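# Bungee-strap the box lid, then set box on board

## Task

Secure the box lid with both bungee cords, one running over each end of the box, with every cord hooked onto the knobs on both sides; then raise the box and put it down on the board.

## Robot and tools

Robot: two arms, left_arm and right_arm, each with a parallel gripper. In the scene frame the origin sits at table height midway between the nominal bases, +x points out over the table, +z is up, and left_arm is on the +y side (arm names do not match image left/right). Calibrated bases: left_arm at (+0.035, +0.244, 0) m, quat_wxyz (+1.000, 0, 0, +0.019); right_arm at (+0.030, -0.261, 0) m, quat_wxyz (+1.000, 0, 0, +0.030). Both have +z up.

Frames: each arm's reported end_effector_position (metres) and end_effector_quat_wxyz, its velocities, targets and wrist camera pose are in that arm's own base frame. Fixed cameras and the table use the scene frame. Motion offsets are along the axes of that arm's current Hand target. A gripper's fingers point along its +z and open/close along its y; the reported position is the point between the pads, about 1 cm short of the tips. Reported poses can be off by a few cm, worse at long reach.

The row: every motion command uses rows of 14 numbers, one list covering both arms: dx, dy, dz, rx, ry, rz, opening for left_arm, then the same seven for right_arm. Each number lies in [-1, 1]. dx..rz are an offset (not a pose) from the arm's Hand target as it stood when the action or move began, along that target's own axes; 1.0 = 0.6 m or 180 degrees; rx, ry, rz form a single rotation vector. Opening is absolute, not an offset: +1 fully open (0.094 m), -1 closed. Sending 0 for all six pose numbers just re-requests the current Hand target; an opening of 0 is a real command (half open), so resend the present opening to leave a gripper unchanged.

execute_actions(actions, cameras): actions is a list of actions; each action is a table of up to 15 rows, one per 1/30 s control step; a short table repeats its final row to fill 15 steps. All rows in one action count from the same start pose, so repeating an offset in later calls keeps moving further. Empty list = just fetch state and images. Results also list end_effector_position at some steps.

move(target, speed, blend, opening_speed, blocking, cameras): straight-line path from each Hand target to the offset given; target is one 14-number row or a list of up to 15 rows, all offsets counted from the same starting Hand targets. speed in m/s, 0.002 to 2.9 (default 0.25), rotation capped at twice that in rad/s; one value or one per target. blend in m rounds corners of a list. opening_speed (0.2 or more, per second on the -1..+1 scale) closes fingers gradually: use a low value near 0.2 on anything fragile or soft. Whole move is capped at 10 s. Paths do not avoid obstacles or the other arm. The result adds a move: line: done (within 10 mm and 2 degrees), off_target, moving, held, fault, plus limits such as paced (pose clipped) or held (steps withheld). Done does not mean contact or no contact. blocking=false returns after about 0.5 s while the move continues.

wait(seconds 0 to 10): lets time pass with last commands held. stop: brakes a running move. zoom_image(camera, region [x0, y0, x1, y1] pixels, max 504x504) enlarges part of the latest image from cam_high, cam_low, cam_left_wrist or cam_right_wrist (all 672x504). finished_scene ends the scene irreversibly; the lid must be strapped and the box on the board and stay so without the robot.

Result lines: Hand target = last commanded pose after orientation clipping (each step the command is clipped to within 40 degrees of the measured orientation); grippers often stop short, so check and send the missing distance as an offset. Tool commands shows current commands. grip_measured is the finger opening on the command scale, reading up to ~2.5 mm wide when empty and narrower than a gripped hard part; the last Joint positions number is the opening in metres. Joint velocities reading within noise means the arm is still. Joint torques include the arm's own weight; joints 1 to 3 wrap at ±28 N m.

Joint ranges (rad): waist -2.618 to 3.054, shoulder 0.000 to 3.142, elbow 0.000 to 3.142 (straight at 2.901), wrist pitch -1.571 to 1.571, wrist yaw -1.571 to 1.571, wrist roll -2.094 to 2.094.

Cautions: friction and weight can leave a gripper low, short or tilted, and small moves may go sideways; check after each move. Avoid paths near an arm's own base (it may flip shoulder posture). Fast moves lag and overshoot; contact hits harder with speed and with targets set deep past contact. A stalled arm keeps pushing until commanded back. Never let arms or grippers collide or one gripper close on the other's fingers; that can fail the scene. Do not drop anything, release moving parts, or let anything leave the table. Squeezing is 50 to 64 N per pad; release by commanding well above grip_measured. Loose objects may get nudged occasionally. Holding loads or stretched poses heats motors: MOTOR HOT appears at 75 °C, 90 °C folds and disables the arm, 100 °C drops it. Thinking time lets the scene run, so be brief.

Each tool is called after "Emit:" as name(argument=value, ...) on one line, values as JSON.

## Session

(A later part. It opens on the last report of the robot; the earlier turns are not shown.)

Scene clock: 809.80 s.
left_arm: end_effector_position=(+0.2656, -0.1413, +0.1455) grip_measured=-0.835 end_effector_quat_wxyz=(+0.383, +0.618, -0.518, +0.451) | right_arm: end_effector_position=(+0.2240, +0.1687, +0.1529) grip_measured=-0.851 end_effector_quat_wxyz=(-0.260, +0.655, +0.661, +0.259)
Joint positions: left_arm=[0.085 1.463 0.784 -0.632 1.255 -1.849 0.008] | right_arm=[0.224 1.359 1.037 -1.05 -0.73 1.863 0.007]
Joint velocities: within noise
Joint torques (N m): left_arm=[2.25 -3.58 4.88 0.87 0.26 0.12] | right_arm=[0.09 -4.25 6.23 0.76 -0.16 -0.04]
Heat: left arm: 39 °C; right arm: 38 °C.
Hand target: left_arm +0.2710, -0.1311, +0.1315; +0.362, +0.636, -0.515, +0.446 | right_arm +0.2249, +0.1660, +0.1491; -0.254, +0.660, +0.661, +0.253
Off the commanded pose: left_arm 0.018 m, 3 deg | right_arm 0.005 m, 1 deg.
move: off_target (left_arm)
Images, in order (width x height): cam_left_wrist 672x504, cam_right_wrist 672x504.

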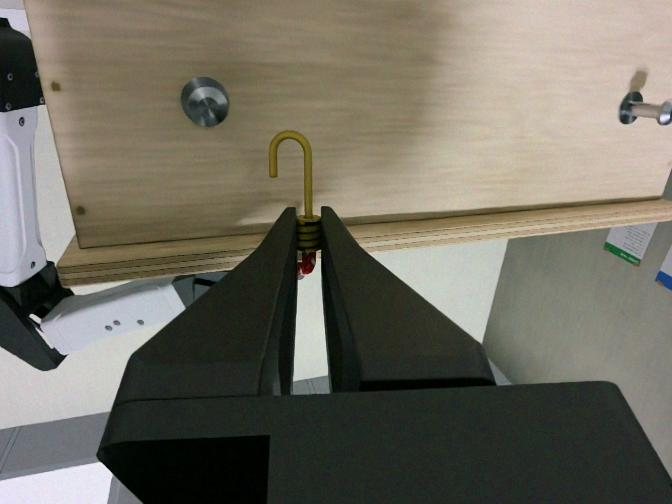

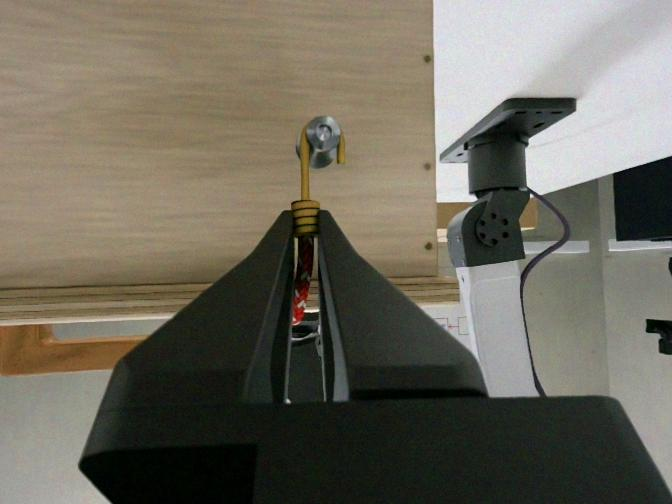

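Emit:
zoom_image(camera="cam_left_wrist", region=[170, 66, 240, 136])

Scaled by 7.200.

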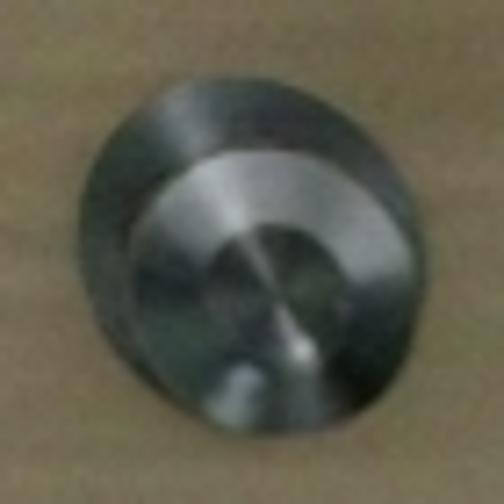

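Emit:
execute_actions(actions=[], cameras=["cam_low", "cam_high"])

Emit:
zoom_image(camera="cam_low", region=[350, 225, 420, 295])

Emit:
zoom_image(camera="cam_high", region=[250, 170, 320, 240])

Scene clock: 825.23 s.
left_arm: end_effector_position=(+0.2656, -0.1413, +0.1456) grip_measured=-0.835 end_effector_quat_wxyz=(+0.383, +0.617, -0.519, +0.451) | right_arm: end_effector_position=(+0.2240, +0.1687, +0.1529) grip_measured=-0.851 end_effector_quat_wxyz=(-0.260, +0.655, +0.661, +0.259)
Joint positions: left_arm=[0.085 1.463 0.784 -0.632 1.255 -1.848 0.008] | right_arm=[0.224 1.359 1.037 -1.05 -0.73 1.863 0.007]
Joint velocities: within noise
Joint torques (N m): left_arm=[2.26 -3.59 4.93 0.91 0.25 0.12] | right_arm=[0.1 -4.25 6.22 0.76 -0.17 -0.04]
Heat: left arm: 39 °C; right arm: 38 °C.
Hand target: left_arm +0.2710, -0.1311, +0.1315; +0.362, +0.636, -0.516, +0.446 | right_arm +0.2249, +0.1660, +0.1491; -0.254, +0.660, +0.661, +0.253
Tool commands: left_gripper/opening=-1.0 right_gripper/opening=-1.0
Off the commanded pose: left_arm 0.018 m, 3 deg | right_arm 0.005 m, 1 deg.
Images, in order (width x height): cam_high 672x504, cam_low 672x504.

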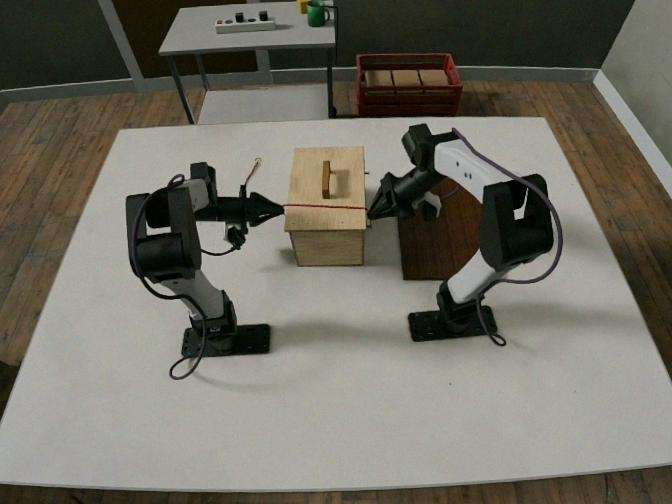

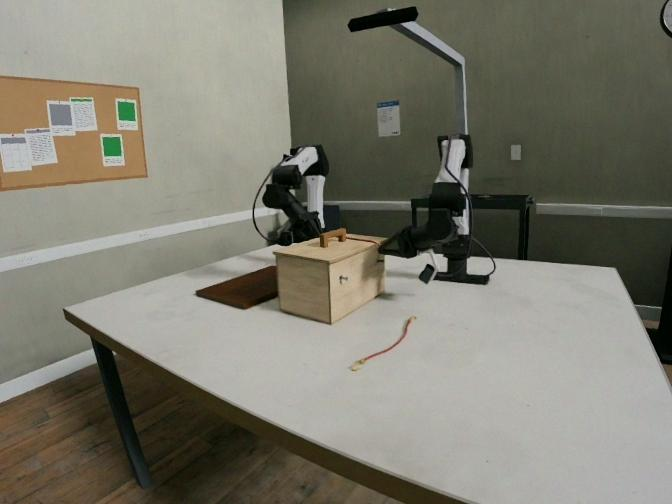

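Scaled by 7.200.

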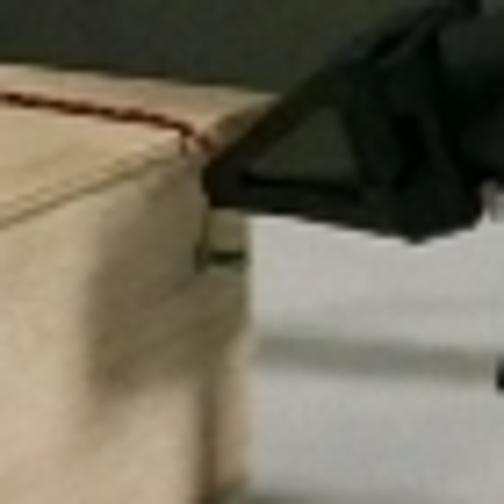

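Scaled by 7.200.

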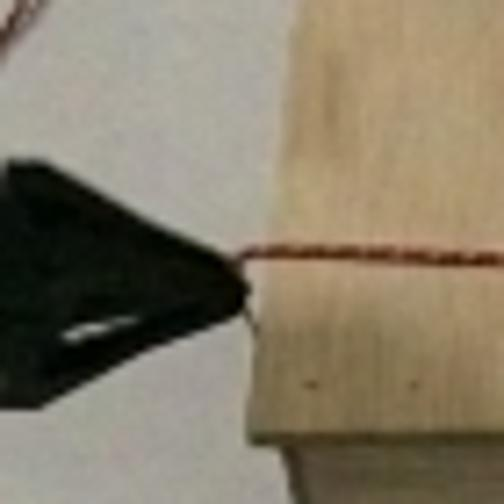

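Emit:
move(target=[-0.0297, 0.0028, 0.0162, 0.0104,-0.0444,-0.0038,-1, 0,0,0,0,0,0,-1], speed=0.06, cameras=["cam_left_wrist", "cam_low", "cam_right_wrist"])

Emit:
zoom_image(camera="cam_low", region=[350, 225, 420, 295])

Emit:
zoom_image(camera="cam_left_wrist", region=[150, 60, 340, 250])

Scene clock: 840.33 s.
left_arm: end_effector_position=(+0.2670, -0.1446, +0.1374) grip_measured=-0.835 end_effector_quat_wxyz=(+0.360, +0.633, -0.527, +0.438) | right_arm: end_effector_position=(+0.2240, +0.1685, +0.1524) grip_measured=-0.851 end_effector_quat_wxyz=(-0.259, +0.655, +0.661, +0.258)
Joint positions: left_arm=[0.055 1.435 0.76 -0.561 1.183 -1.922 0.008] | right_arm=[0.226 1.359 1.037 -1.05 -0.725 1.863 0.007]
Joint velocities: within noise
Joint torques (N m): left_arm=[0.58 -4.7 4.3 0.87 -0.61 -0.08] | right_arm=[-0.03 -4.25 6.22 0.76 -0.21 -0.04]
Heat: left arm: 38 °C; right arm: 38 °C.
Hand target: left_arm +0.2700, -0.1344, +0.1114; +0.317, +0.675, -0.528, +0.406 | right_arm +0.2249, +0.1660, +0.1491; -0.254, +0.660, +0.661, +0.253
Off the commanded pose: left_arm 0.028 m, 8 deg | right_arm 0.004 m, 1 deg.
move: off_target (left_arm)
Images, in order (width x height): cam_low 672x504, cam_left_wrist 672x504, cam_right_wrist 672x504.

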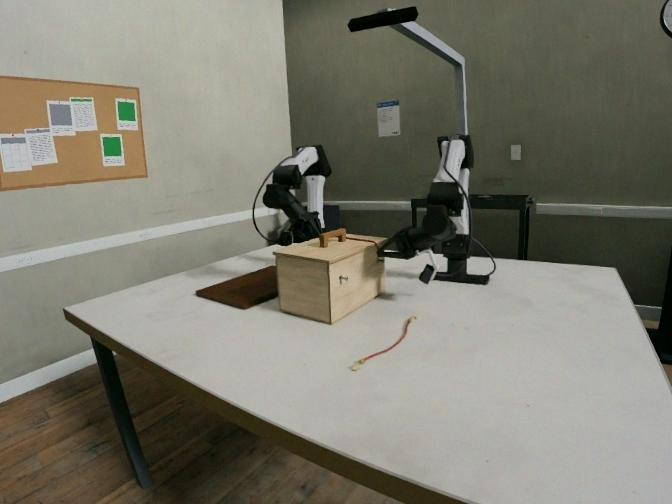

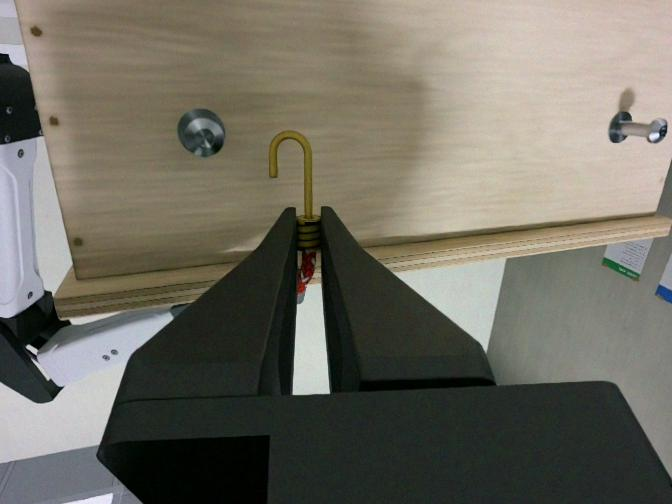

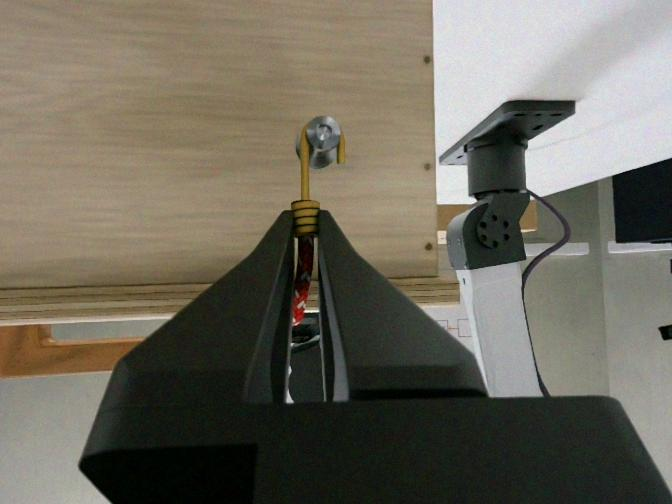

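Scaled by 7.200.

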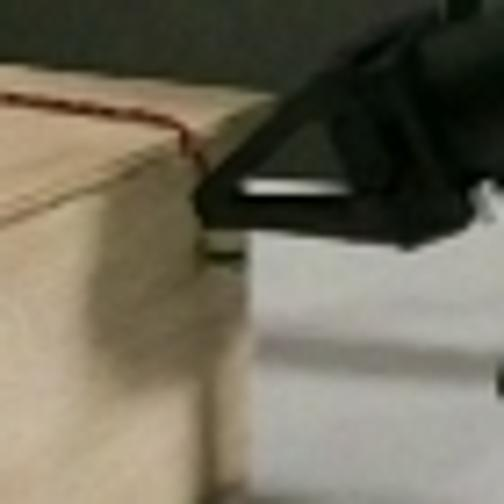

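Scaled by 2.653.

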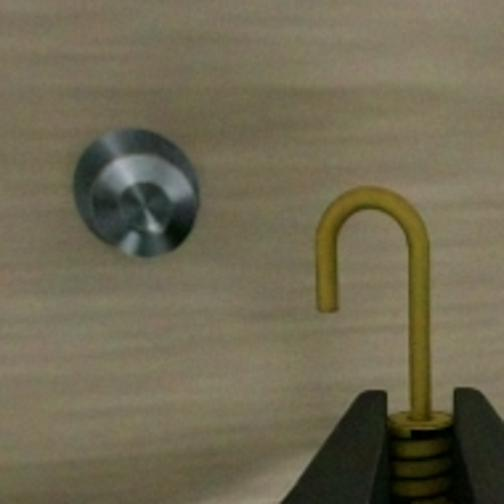

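Emit:
move(target=[0,0,0,0,0,0,-1,-0.0089,0,0.0099,0,0,0,-1], speed=0.05, cameras=["cam_left_wrist", "cam_right_wrist"])

Emit:
zoom_image(camera="cam_right_wrist", region=[285, 110, 355, 180])

Scene clock: 847.37 s.
left_arm: end_effector_position=(+0.2669, -0.1452, +0.1370) grip_measured=-0.835 end_effector_quat_wxyz=(+0.358, +0.633, -0.529, +0.437) | right_arm: end_effector_position=(+0.2237, +0.1675, +0.1462) grip_measured=-0.851 end_effector_quat_wxyz=(-0.256, +0.656, +0.662, +0.256)
Joint positions: left_arm=[0.052 1.433 0.759 -0.559 1.178 -1.925 0.008] | right_arm=[0.226 1.359 1.016 -1.029 -0.719 1.863 0.007]
Joint velocities: within noise
Joint torques (N m): left_arm=[0.7 -4.63 4.18 0.9 -0.57 -0.08] | right_arm=[-0.03 -3.9 5.53 0.88 -0.27 -0.04]
Heat: left arm: 38 °C; right arm: 38 °C.
Hand target: left_arm +0.2700, -0.1344, +0.1114; +0.317, +0.675, -0.528, +0.406 | right_arm +0.2249, +0.1660, +0.1410; -0.254, +0.660, +0.661, +0.253
Off the commanded pose: left_arm 0.028 m, 8 deg | right_arm 0.005 m, 1 deg.
move: off_target (left_arm)
Images, in order (width x height): cam_left_wrist 672x504, cam_right_wrist 672x504.

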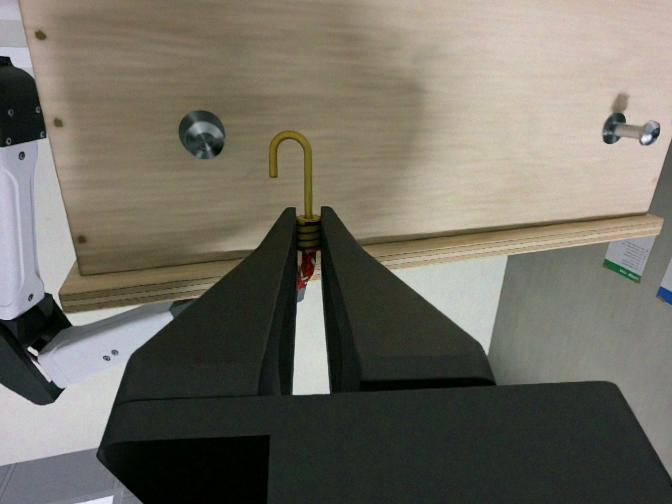

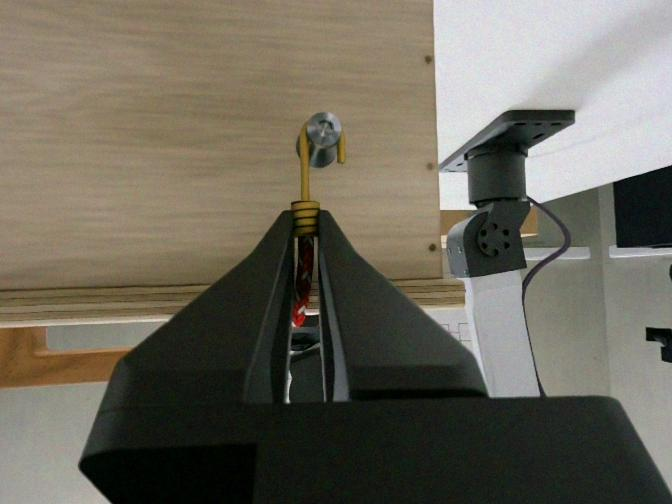

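Scaled by 7.200.

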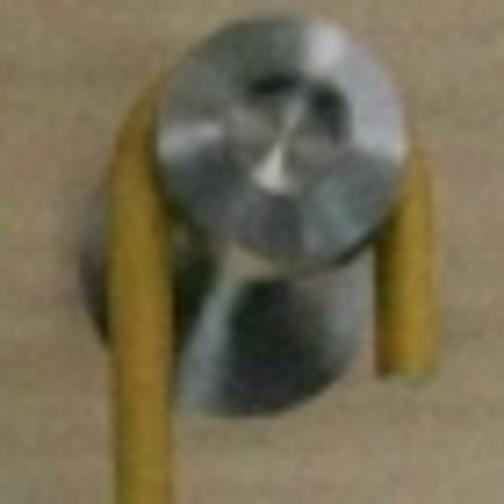

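Emit:
zoom_image(camera="cam_left_wrist", region=[160, 90, 240, 170])

Scaled by 6.300.

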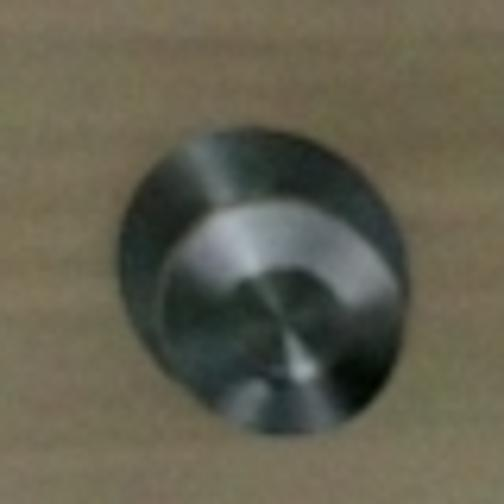

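Emit:
execute_actions(actions=[], cameras=["cam_low", "cam_left_wrist"])

Emit:
zoom_image(camera="cam_low", region=[365, 245, 395, 270])

Emit:
zoom_image(camera="cam_low", region=[330, 265, 360, 290])

Scene clock: 854.83 s.
left_arm: end_effector_position=(+0.2670, -0.1452, +0.1370) grip_measured=-0.835 end_effector_quat_wxyz=(+0.358, +0.634, -0.529, +0.437) | right_arm: end_effector_position=(+0.2237, +0.1675, +0.1462) grip_measured=-0.851 end_effector_quat_wxyz=(-0.256, +0.656, +0.662, +0.256)
Joint positions: left_arm=[0.052 1.433 0.759 -0.559 1.177 -1.926 0.008] | right_arm=[0.226 1.359 1.016 -1.029 -0.719 1.863 0.007]
Joint velocities: within noise
Joint torques (N m): left_arm=[0.77 -4.63 4.16 0.91 -0.58 -0.07] | right_arm=[-0.02 -3.89 5.53 0.88 -0.27 -0.04]
Heat: left arm: 38 °C; right arm: 37 °C.
Hand target: left_arm +0.2700, -0.1344, +0.1114; +0.317, +0.675, -0.528, +0.406 | right_arm +0.2249, +0.1660, +0.1410; -0.254, +0.660, +0.661, +0.253
Tool commands: left_gripper/opening=-1.0 right_gripper/opening=-1.0
Off the commanded pose: left_arm 0.028 m, 8 deg | right_arm 0.005 m, 1 deg.
Images, in order (width x height): cam_low 672x504, cam_left_wrist 672x504.

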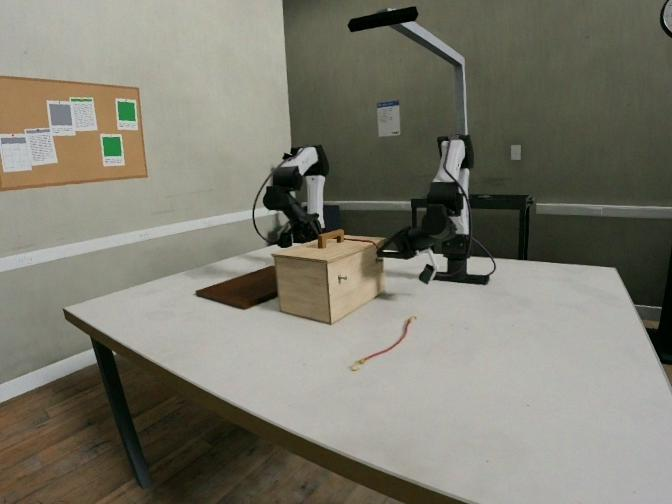

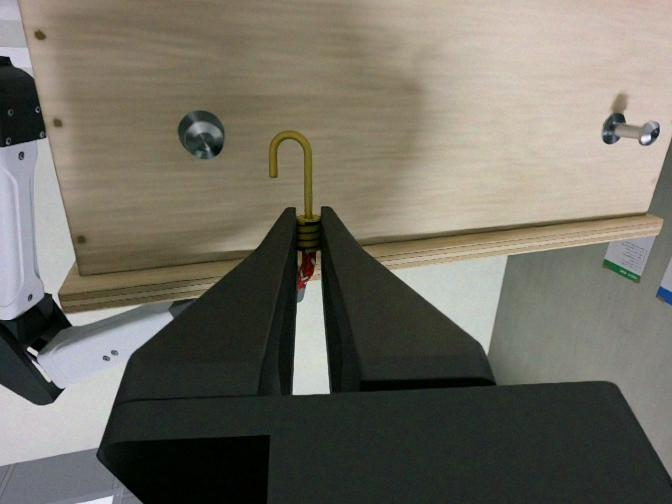

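Scaled by 16.800.

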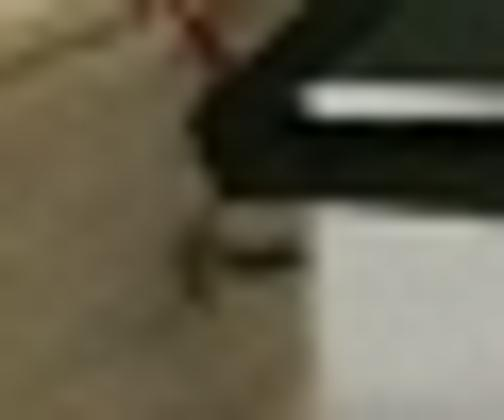

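Scaled by 16.800.

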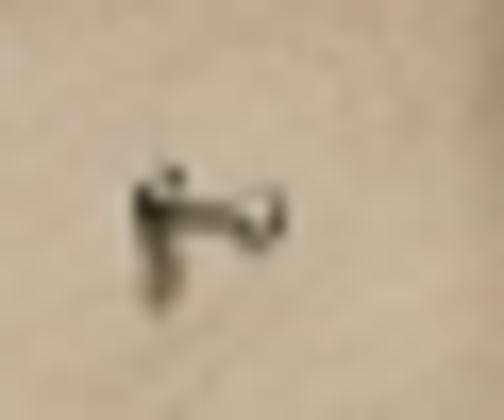

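Emit:
move(target=[-0.0235, 0.0, 0.0125, 0,-0.022,0,-1, 0,0,0,0,0,0,-1], speed=0.06, cameras=["cam_left_wrist", "cam_right_wrist"])

Emit:
zoom_image(camera="cam_left_wrist", region=[150, 90, 340, 280])

Scene clock: 862.20 s.
left_arm: end_effector_position=(+0.2676, -0.1476, +0.1320) grip_measured=-0.835 end_effector_quat_wxyz=(+0.346, +0.636, -0.540, +0.429) | right_arm: end_effector_position=(+0.2237, +0.1674, +0.1461) grip_measured=-0.851 end_effector_quat_wxyz=(-0.256, +0.656, +0.662, +0.256)
Joint positions: left_arm=[0.032 1.433 0.759 -0.547 1.14 -1.926 0.008] | right_arm=[0.226 1.359 1.016 -1.029 -0.718 1.863 0.007]
Joint velocities: within noise
Joint torques (N m): left_arm=[0.57 -3.58 3.59 0.9 -0.93 -0.02] | right_arm=[-0.02 -3.92 5.53 0.88 -0.28 -0.04]
Heat: left arm: 38 °C; right arm: 37 °C.
Hand target: left_arm +0.2700, -0.1344, +0.0955; +0.299, +0.688, -0.539, +0.383 | right_arm +0.2249, +0.1660, +0.1410; -0.254, +0.660, +0.661, +0.253
Off the commanded pose: left_arm 0.039 m, 10 deg | right_arm 0.005 m, 1 deg.
move: off_target (left_arm)
Images, in order (width x height): cam_left_wrist 672x504, cam_right_wrist 672x504.

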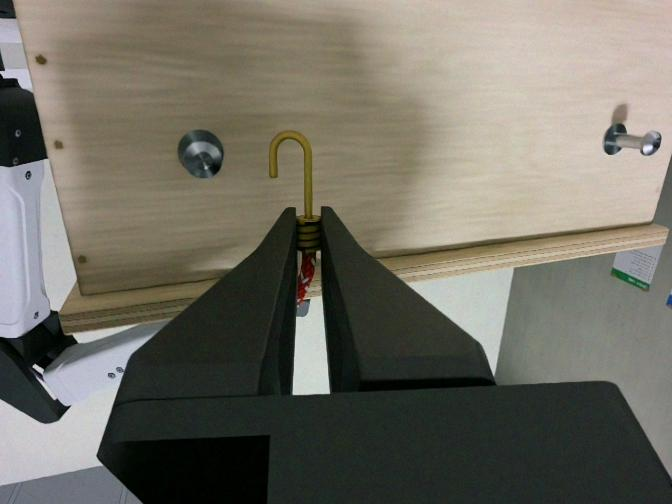

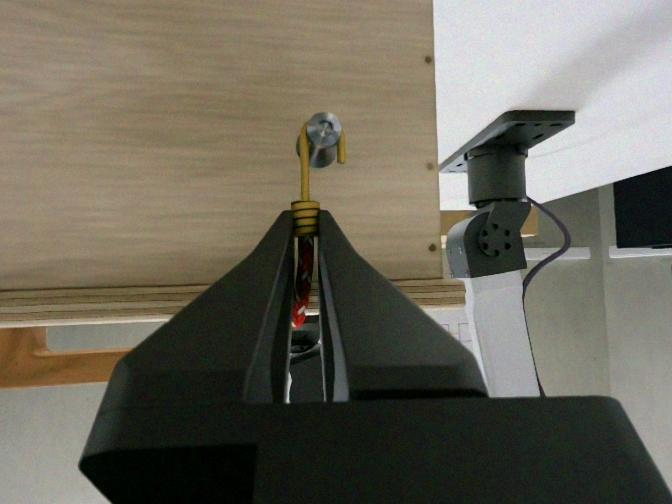

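Scaled by 2.653.

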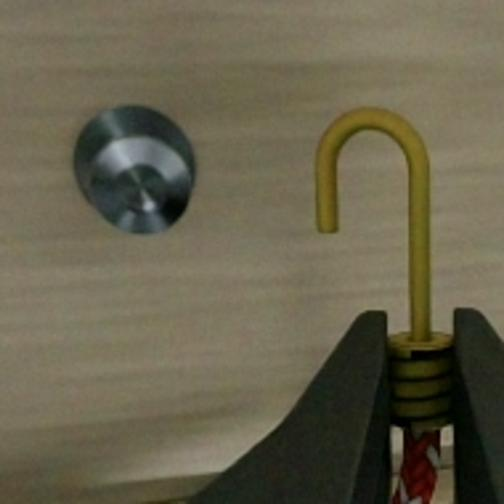

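Emit:
move(target=[-0.0167, -0.0012, 0.0047, 0,-0.0167,0,-1, 0,0,0,0,0,0,-1], speed=0.06, cameras=["cam_left_wrist"])

Emit:
zoom_image(camera="cam_left_wrist", region=[150, 90, 340, 280])

Scene clock: 869.50 s.
left_arm: end_effector_position=(+0.2678, -0.1473, +0.1287) grip_measured=-0.835 end_effector_quat_wxyz=(+0.338, +0.639, -0.546, +0.425) | right_arm: end_effector_position=(+0.2237, +0.1674, +0.1461) grip_measured=-0.851 end_effector_quat_wxyz=(-0.256, +0.656, +0.662, +0.256)
Joint positions: left_arm=[0.027 1.433 0.759 -0.548 1.118 -1.92 0.008] | right_arm=[0.226 1.359 1.016 -1.029 -0.718 1.863 0.007]
Joint velocities: within noise
Joint torques (N m): left_arm=[0.62 -2.92 3.7 0.66 -1.24 0.11] | right_arm=[-0.03 -3.92 5.55 0.88 -0.28 -0.04]
Heat: left arm: 38 °C; right arm: 37 °C.
Hand target: left_arm +0.2700, -0.1314, +0.0855; +0.284, +0.698, -0.547, +0.365 | right_arm +0.2249, +0.1660, +0.1410; -0.254, +0.660, +0.661, +0.253
Off the commanded pose: left_arm 0.046 m, 11 deg | right_arm 0.005 m, 1 deg.
move: off_target (left_arm)
Images, in order (width x height): cam_left_wrist 672x504.

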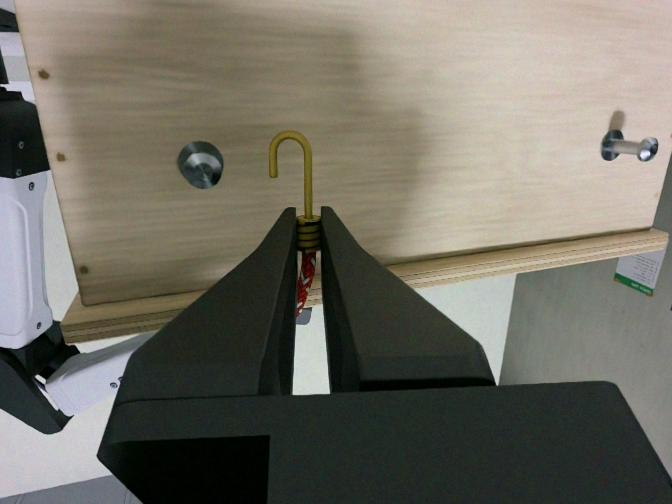

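Scaled by 2.653.

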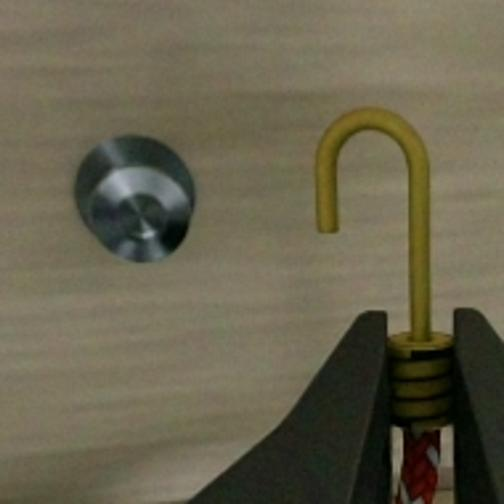

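Emit:
move(target=[-0.0195, -0.0010, 0.0070, 0,-0.022,0,-1, 0,0,0,0,0,0,-1], speed=0.06, cameras=["cam_left_wrist"])

Scene clock: 874.23 s.
left_arm: end_effector_position=(+0.2674, -0.1462, +0.1211) grip_measured=-0.835 end_effector_quat_wxyz=(+0.321, +0.646, -0.557, +0.412) | right_arm: end_effector_position=(+0.2237, +0.1674, +0.1461) grip_measured=-0.851 end_effector_quat_wxyz=(-0.256, +0.656, +0.662, +0.256)
Joint positions: left_arm=[0.016 1.433 0.759 -0.557 1.068 -1.904 0.008] | right_arm=[0.226 1.359 1.016 -1.029 -0.718 1.863 0.007]
Joint velocities: within noise
Joint torques (N m): left_arm=[0.46 -2.13 3.99 0.6 -1.42 0.04] | right_arm=[-0.03 -3.9 5.55 0.88 -0.28 -0.04]
Heat: left arm: 38 °C; right arm: 37 °C.
Hand target: left_arm +0.2698, -0.1282, +0.0735; +0.265, +0.710, -0.556, +0.340 | right_arm +0.2249, +0.1660, +0.1410; -0.254, +0.660, +0.661, +0.253
Off the commanded pose: left_arm 0.051 m, 13 deg | right_arm 0.005 m, 1 deg.
move: off_target (left_arm)
Images, in order (width x height): cam_left_wrist 672x504.

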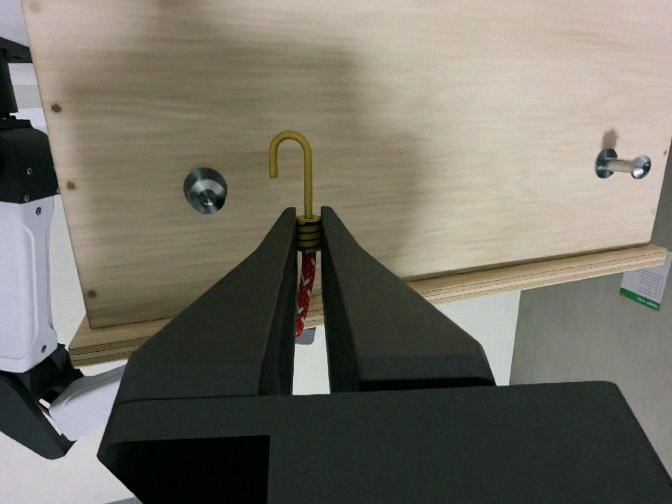

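Emit:
zoom_image(camera="cam_left_wrist", region=[150, 100, 340, 290])

Emit:
zoom_image(camera="cam_left_wrist", region=[165, 150, 245, 230])

Scaled by 2.653.

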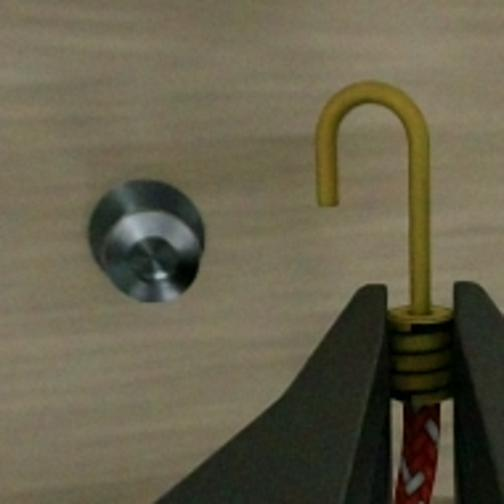

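Scaled by 6.300.

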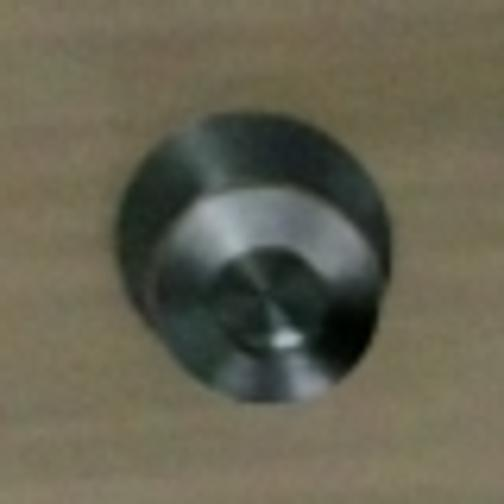

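Emit:
move(target=[0.0081, 0.0032, 0.0101, 0,0,0,-1, 0,0,0,0,0,0,-1], speed=0.05, cameras=["cam_left_wrist"])

Scene clock: 882.53 s.
left_arm: end_effector_position=(+0.2697, -0.1522, +0.1201) grip_measured=-0.835 end_effector_quat_wxyz=(+0.316, +0.646, -0.562, +0.409) | right_arm: end_effector_position=(+0.2237, +0.1674, +0.1461) grip_measured=-0.851 end_effector_quat_wxyz=(-0.256, +0.656, +0.662, +0.256)
Joint positions: left_arm=[-0.013 1.433 0.759 -0.52 1.046 -1.941 0.008] | right_arm=[0.226 1.359 1.016 -1.029 -0.718 1.863 0.007]
Joint velocities: within noise
Joint torques (N m): left_arm=[-0.01 -2.61 3.3 0.72 -1.29 -0.1] | right_arm=[-0.03 -3.92 5.55 0.88 -0.28 -0.04]
Heat: left arm: 37 °C; right arm: 37 °C.
Hand target: left_arm +0.2698, -0.1361, +0.0735; +0.265, +0.710, -0.556, +0.340 | right_arm +0.2249, +0.1660, +0.1410; -0.254, +0.660, +0.661, +0.253
Off the commanded pose: left_arm 0.049 m, 12 deg | right_arm 0.005 m, 1 deg.
move: off_target (left_arm)
Images, in order (width x height): cam_left_wrist 672x504.

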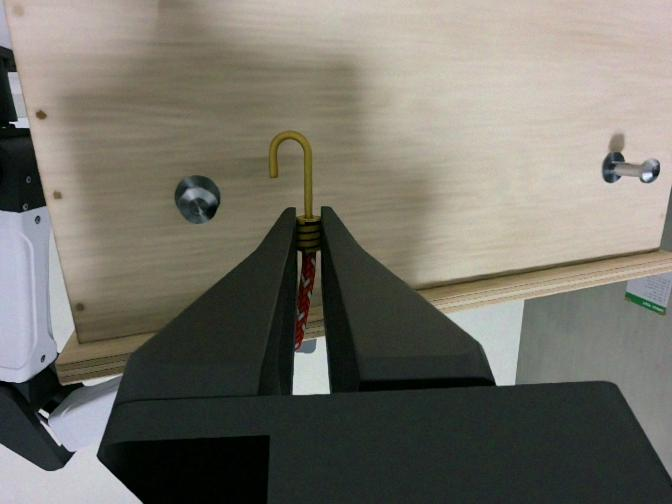

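Emit:
move(target=[0.0025, 0.0060, 0.0025, 0,0,0,-1, 0,0,0,0,0,0,-1], speed=0.05, cameras=["cam_left_wrist", "cam_low"])

Emit:
zoom_image(camera="cam_left_wrist", region=[150, 100, 340, 290])

Emit:
zoom_image(camera="cam_low", region=[355, 240, 395, 280])

Scene clock: 884.83 s.
left_arm: end_effector_position=(+0.2690, -0.1547, +0.1192) grip_measured=-0.835 end_effector_quat_wxyz=(+0.315, +0.645, -0.562, +0.410) | right_arm: end_effector_position=(+0.2237, +0.1674, +0.1461) grip_measured=-0.851 end_effector_quat_wxyz=(-0.256, +0.656, +0.662, +0.256)
Joint positions: left_arm=[-0.023 1.427 0.748 -0.496 1.042 -1.961 0.008] | right_arm=[0.226 1.359 1.016 -1.029 -0.718 1.863 0.007]
Joint velocities: within noise
Joint torques (N m): left_arm=[-0.31 -3.11 3.1 0.64 -1.31 -0.12] | right_arm=[-0.03 -3.9 5.55 0.88 -0.28 -0.04]
Heat: left arm: 37 °C; right arm: 37 °C.
Hand target: left_arm +0.2669, -0.1390, +0.0737; +0.265, +0.710, -0.556, +0.340 | right_arm +0.2249, +0.1660, +0.1410; -0.254, +0.660, +0.661, +0.253
Off the commanded pose: left_arm 0.048 m, 12 deg | right_arm 0.005 m, 1 deg.
move: off_target (left_arm)
Images, in order (width x height): cam_low 672x504, cam_left_wrist 672x504.

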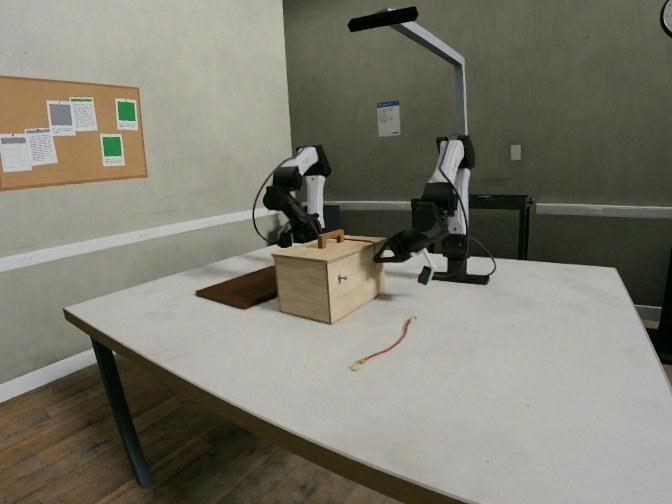

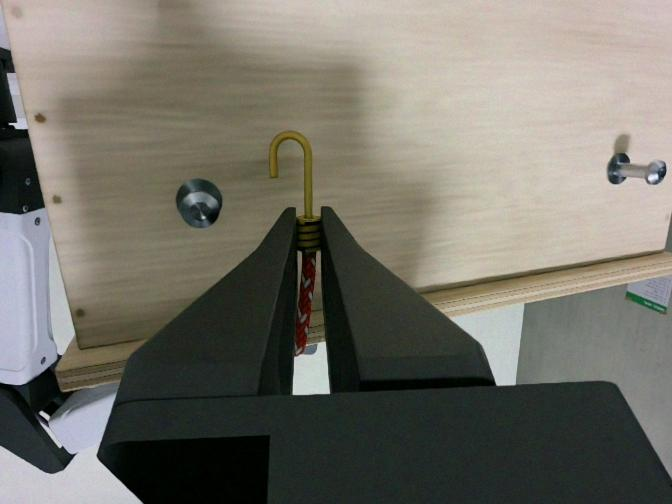

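Scaled by 2.653.

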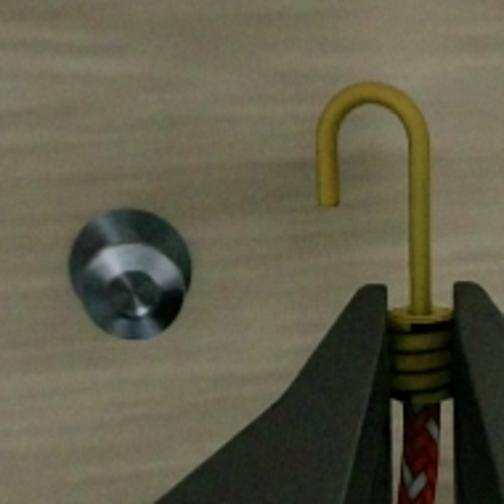

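Scaled by 12.600.

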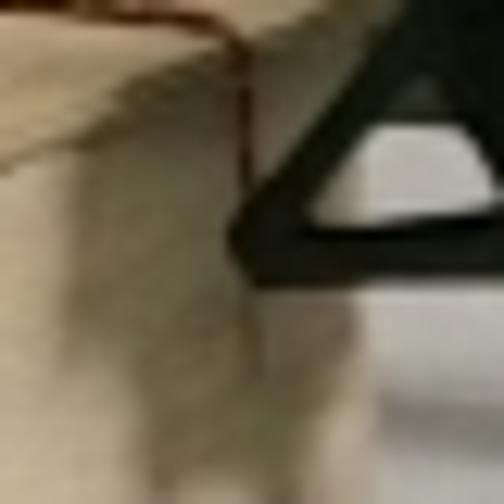

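Emit:
zoom_image(camera="cam_left_wrist", region=[160, 165, 240, 245])

Scaled by 6.300.

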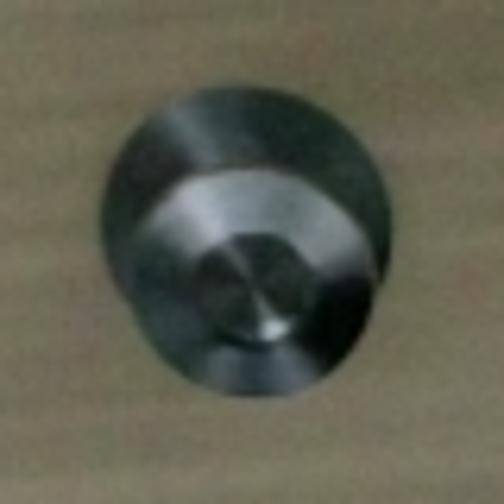

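Emit:
move(target=[0.0118, 0.0038, 0.0013, 0,0,0,-1, 0,0,0,0,0,0,-1], speed=0.05, cameras=["cam_left_wrist", "cam_low"])

Emit:
zoom_image(camera="cam_left_wrist", region=[160, 160, 240, 240])

Emit:
zoom_image(camera="cam_low", region=[355, 240, 395, 280])

Scene clock: 892.90 s.
left_arm: end_effector_position=(+0.2691, -0.1581, +0.1201) grip_measured=-0.835 end_effector_quat_wxyz=(+0.307, +0.652, -0.563, +0.404) | right_arm: end_effector_position=(+0.2237, +0.1674, +0.1461) grip_measured=-0.851 end_effector_quat_wxyz=(-0.256, +0.656, +0.662, +0.256)
Joint positions: left_arm=[-0.046 1.41 0.748 -0.483 1.01 -2 0.008] | right_arm=[0.226 1.359 1.016 -1.029 -0.718 1.863 0.007]
Joint velocities: within noise
Joint torques (N m): left_arm=[-0.53 -3.1 3.38 0.61 -1.12 -0.07] | right_arm=[-0.03 -3.9 5.53 0.88 -0.28 -0.04]
Heat: left arm: 37 °C; right arm: 37 °C.
Hand target: left_arm +0.2658, -0.1445, +0.0786; +0.265, +0.710, -0.556, +0.340 | right_arm +0.2249, +0.1660, +0.1410; -0.254, +0.660, +0.661, +0.253
Off the commanded pose: left_arm 0.044 m, 11 deg | right_arm 0.005 m, 1 deg.
move: off_target (left_arm)
Images, in order (width x height): cam_low 672x504, cam_left_wrist 672x504.

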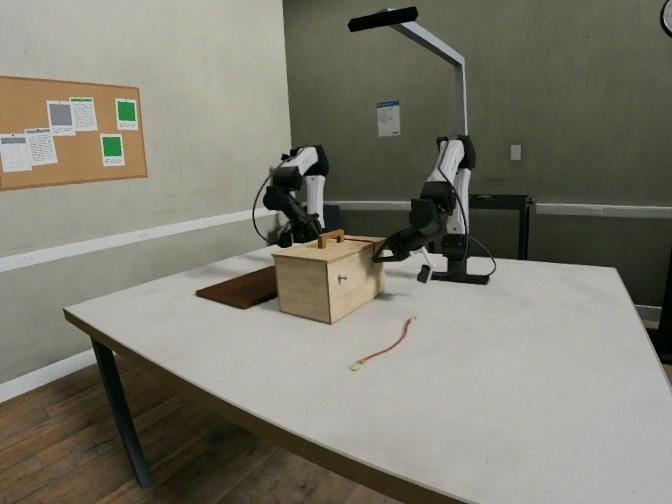

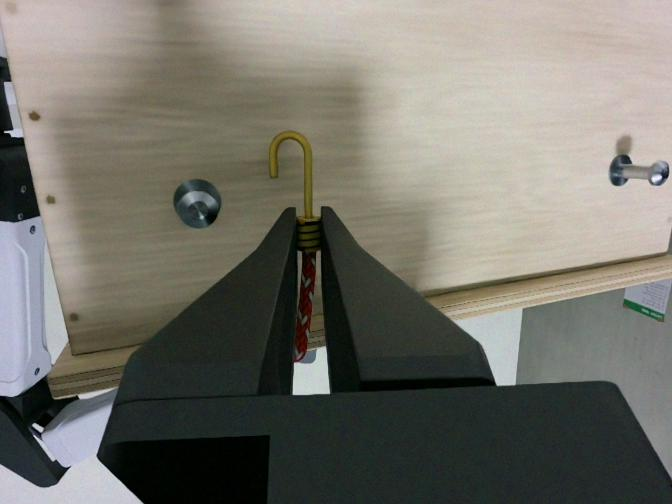

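Scaled by 6.300.

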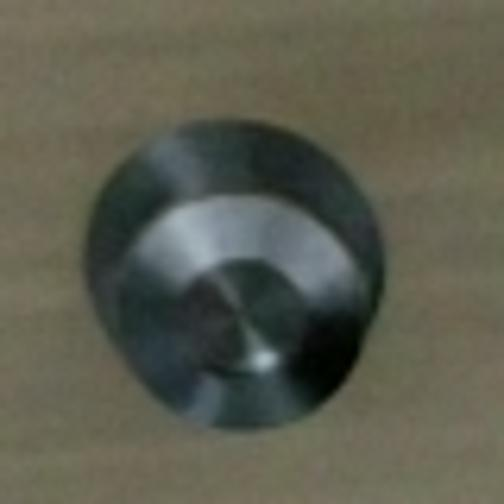

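Scaled by 12.600.

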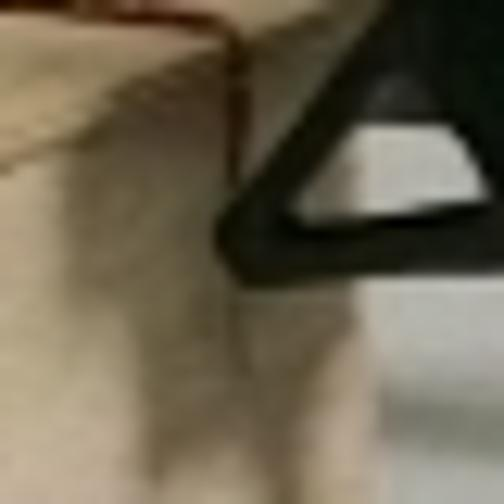

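Emit:
move(target=[0.0092, 0.0016, 0.0009, 0,0,0,-1, 0,0,0,0,0,0,-1], speed=0.05, cameras=["cam_left_wrist", "cam_low"])

Emit:
zoom_image(camera="cam_left_wrist", region=[160, 160, 240, 240])

Emit:
zoom_image(camera="cam_low", region=[355, 240, 395, 280])

Scene clock: 898.83 s.
left_arm: end_effector_position=(+0.2685, -0.1611, +0.1206) grip_measured=-0.835 end_effector_quat_wxyz=(+0.306, +0.656, -0.563, +0.400) | right_arm: end_effector_position=(+0.2237, +0.1674, +0.1461) grip_measured=-0.851 end_effector_quat_wxyz=(-0.256, +0.656, +0.662, +0.256)
Joint positions: left_arm=[-0.062 1.401 0.748 -0.476 0.994 -2.027 0.008] | right_arm=[0.226 1.359 1.016 -1.029 -0.718 1.863 0.007]
Joint velocities: within noise
Joint torques (N m): left_arm=[-0.68 -3.19 3.81 0.65 -1.03 -0.07] | right_arm=[-0.03 -3.92 5.53 0.88 -0.28 -0.04]
Heat: left arm: 37 °C; right arm: 37 °C.
Hand target: left_arm +0.2658, -0.1485, +0.0826; +0.265, +0.710, -0.556, +0.340 | right_arm +0.2249, +0.1660, +0.1410; -0.254, +0.660, +0.661, +0.253
Off the commanded pose: left_arm 0.040 m, 10 deg | right_arm 0.005 m, 1 deg.
move: off_target (left_arm)
Images, in order (width x height): cam_low 672x504, cam_left_wrist 672x504.

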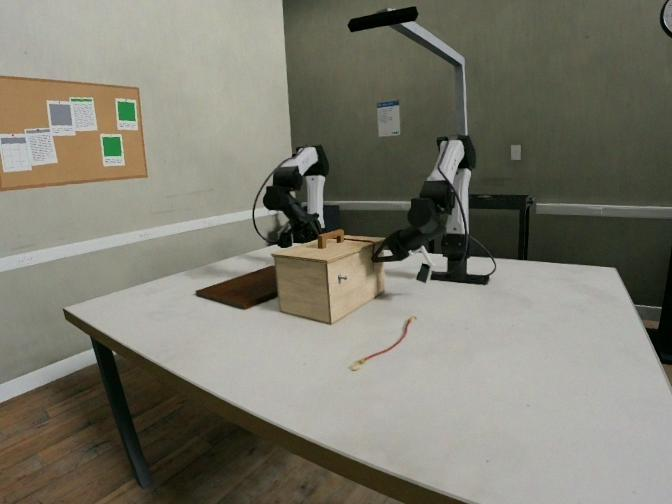

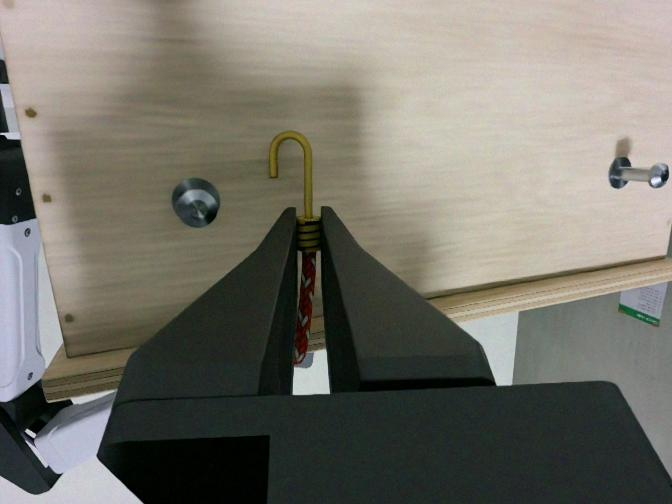

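Scaled by 6.300.

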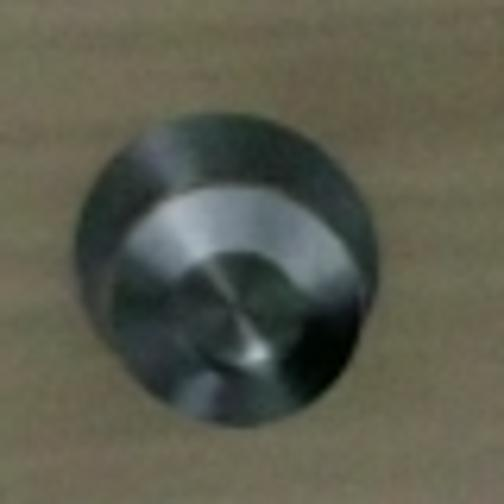

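Scaled by 12.600.

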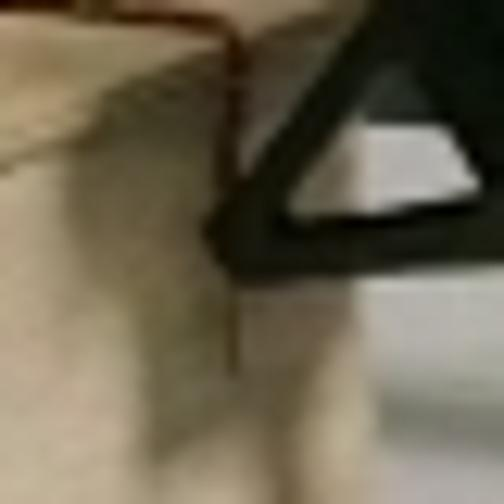

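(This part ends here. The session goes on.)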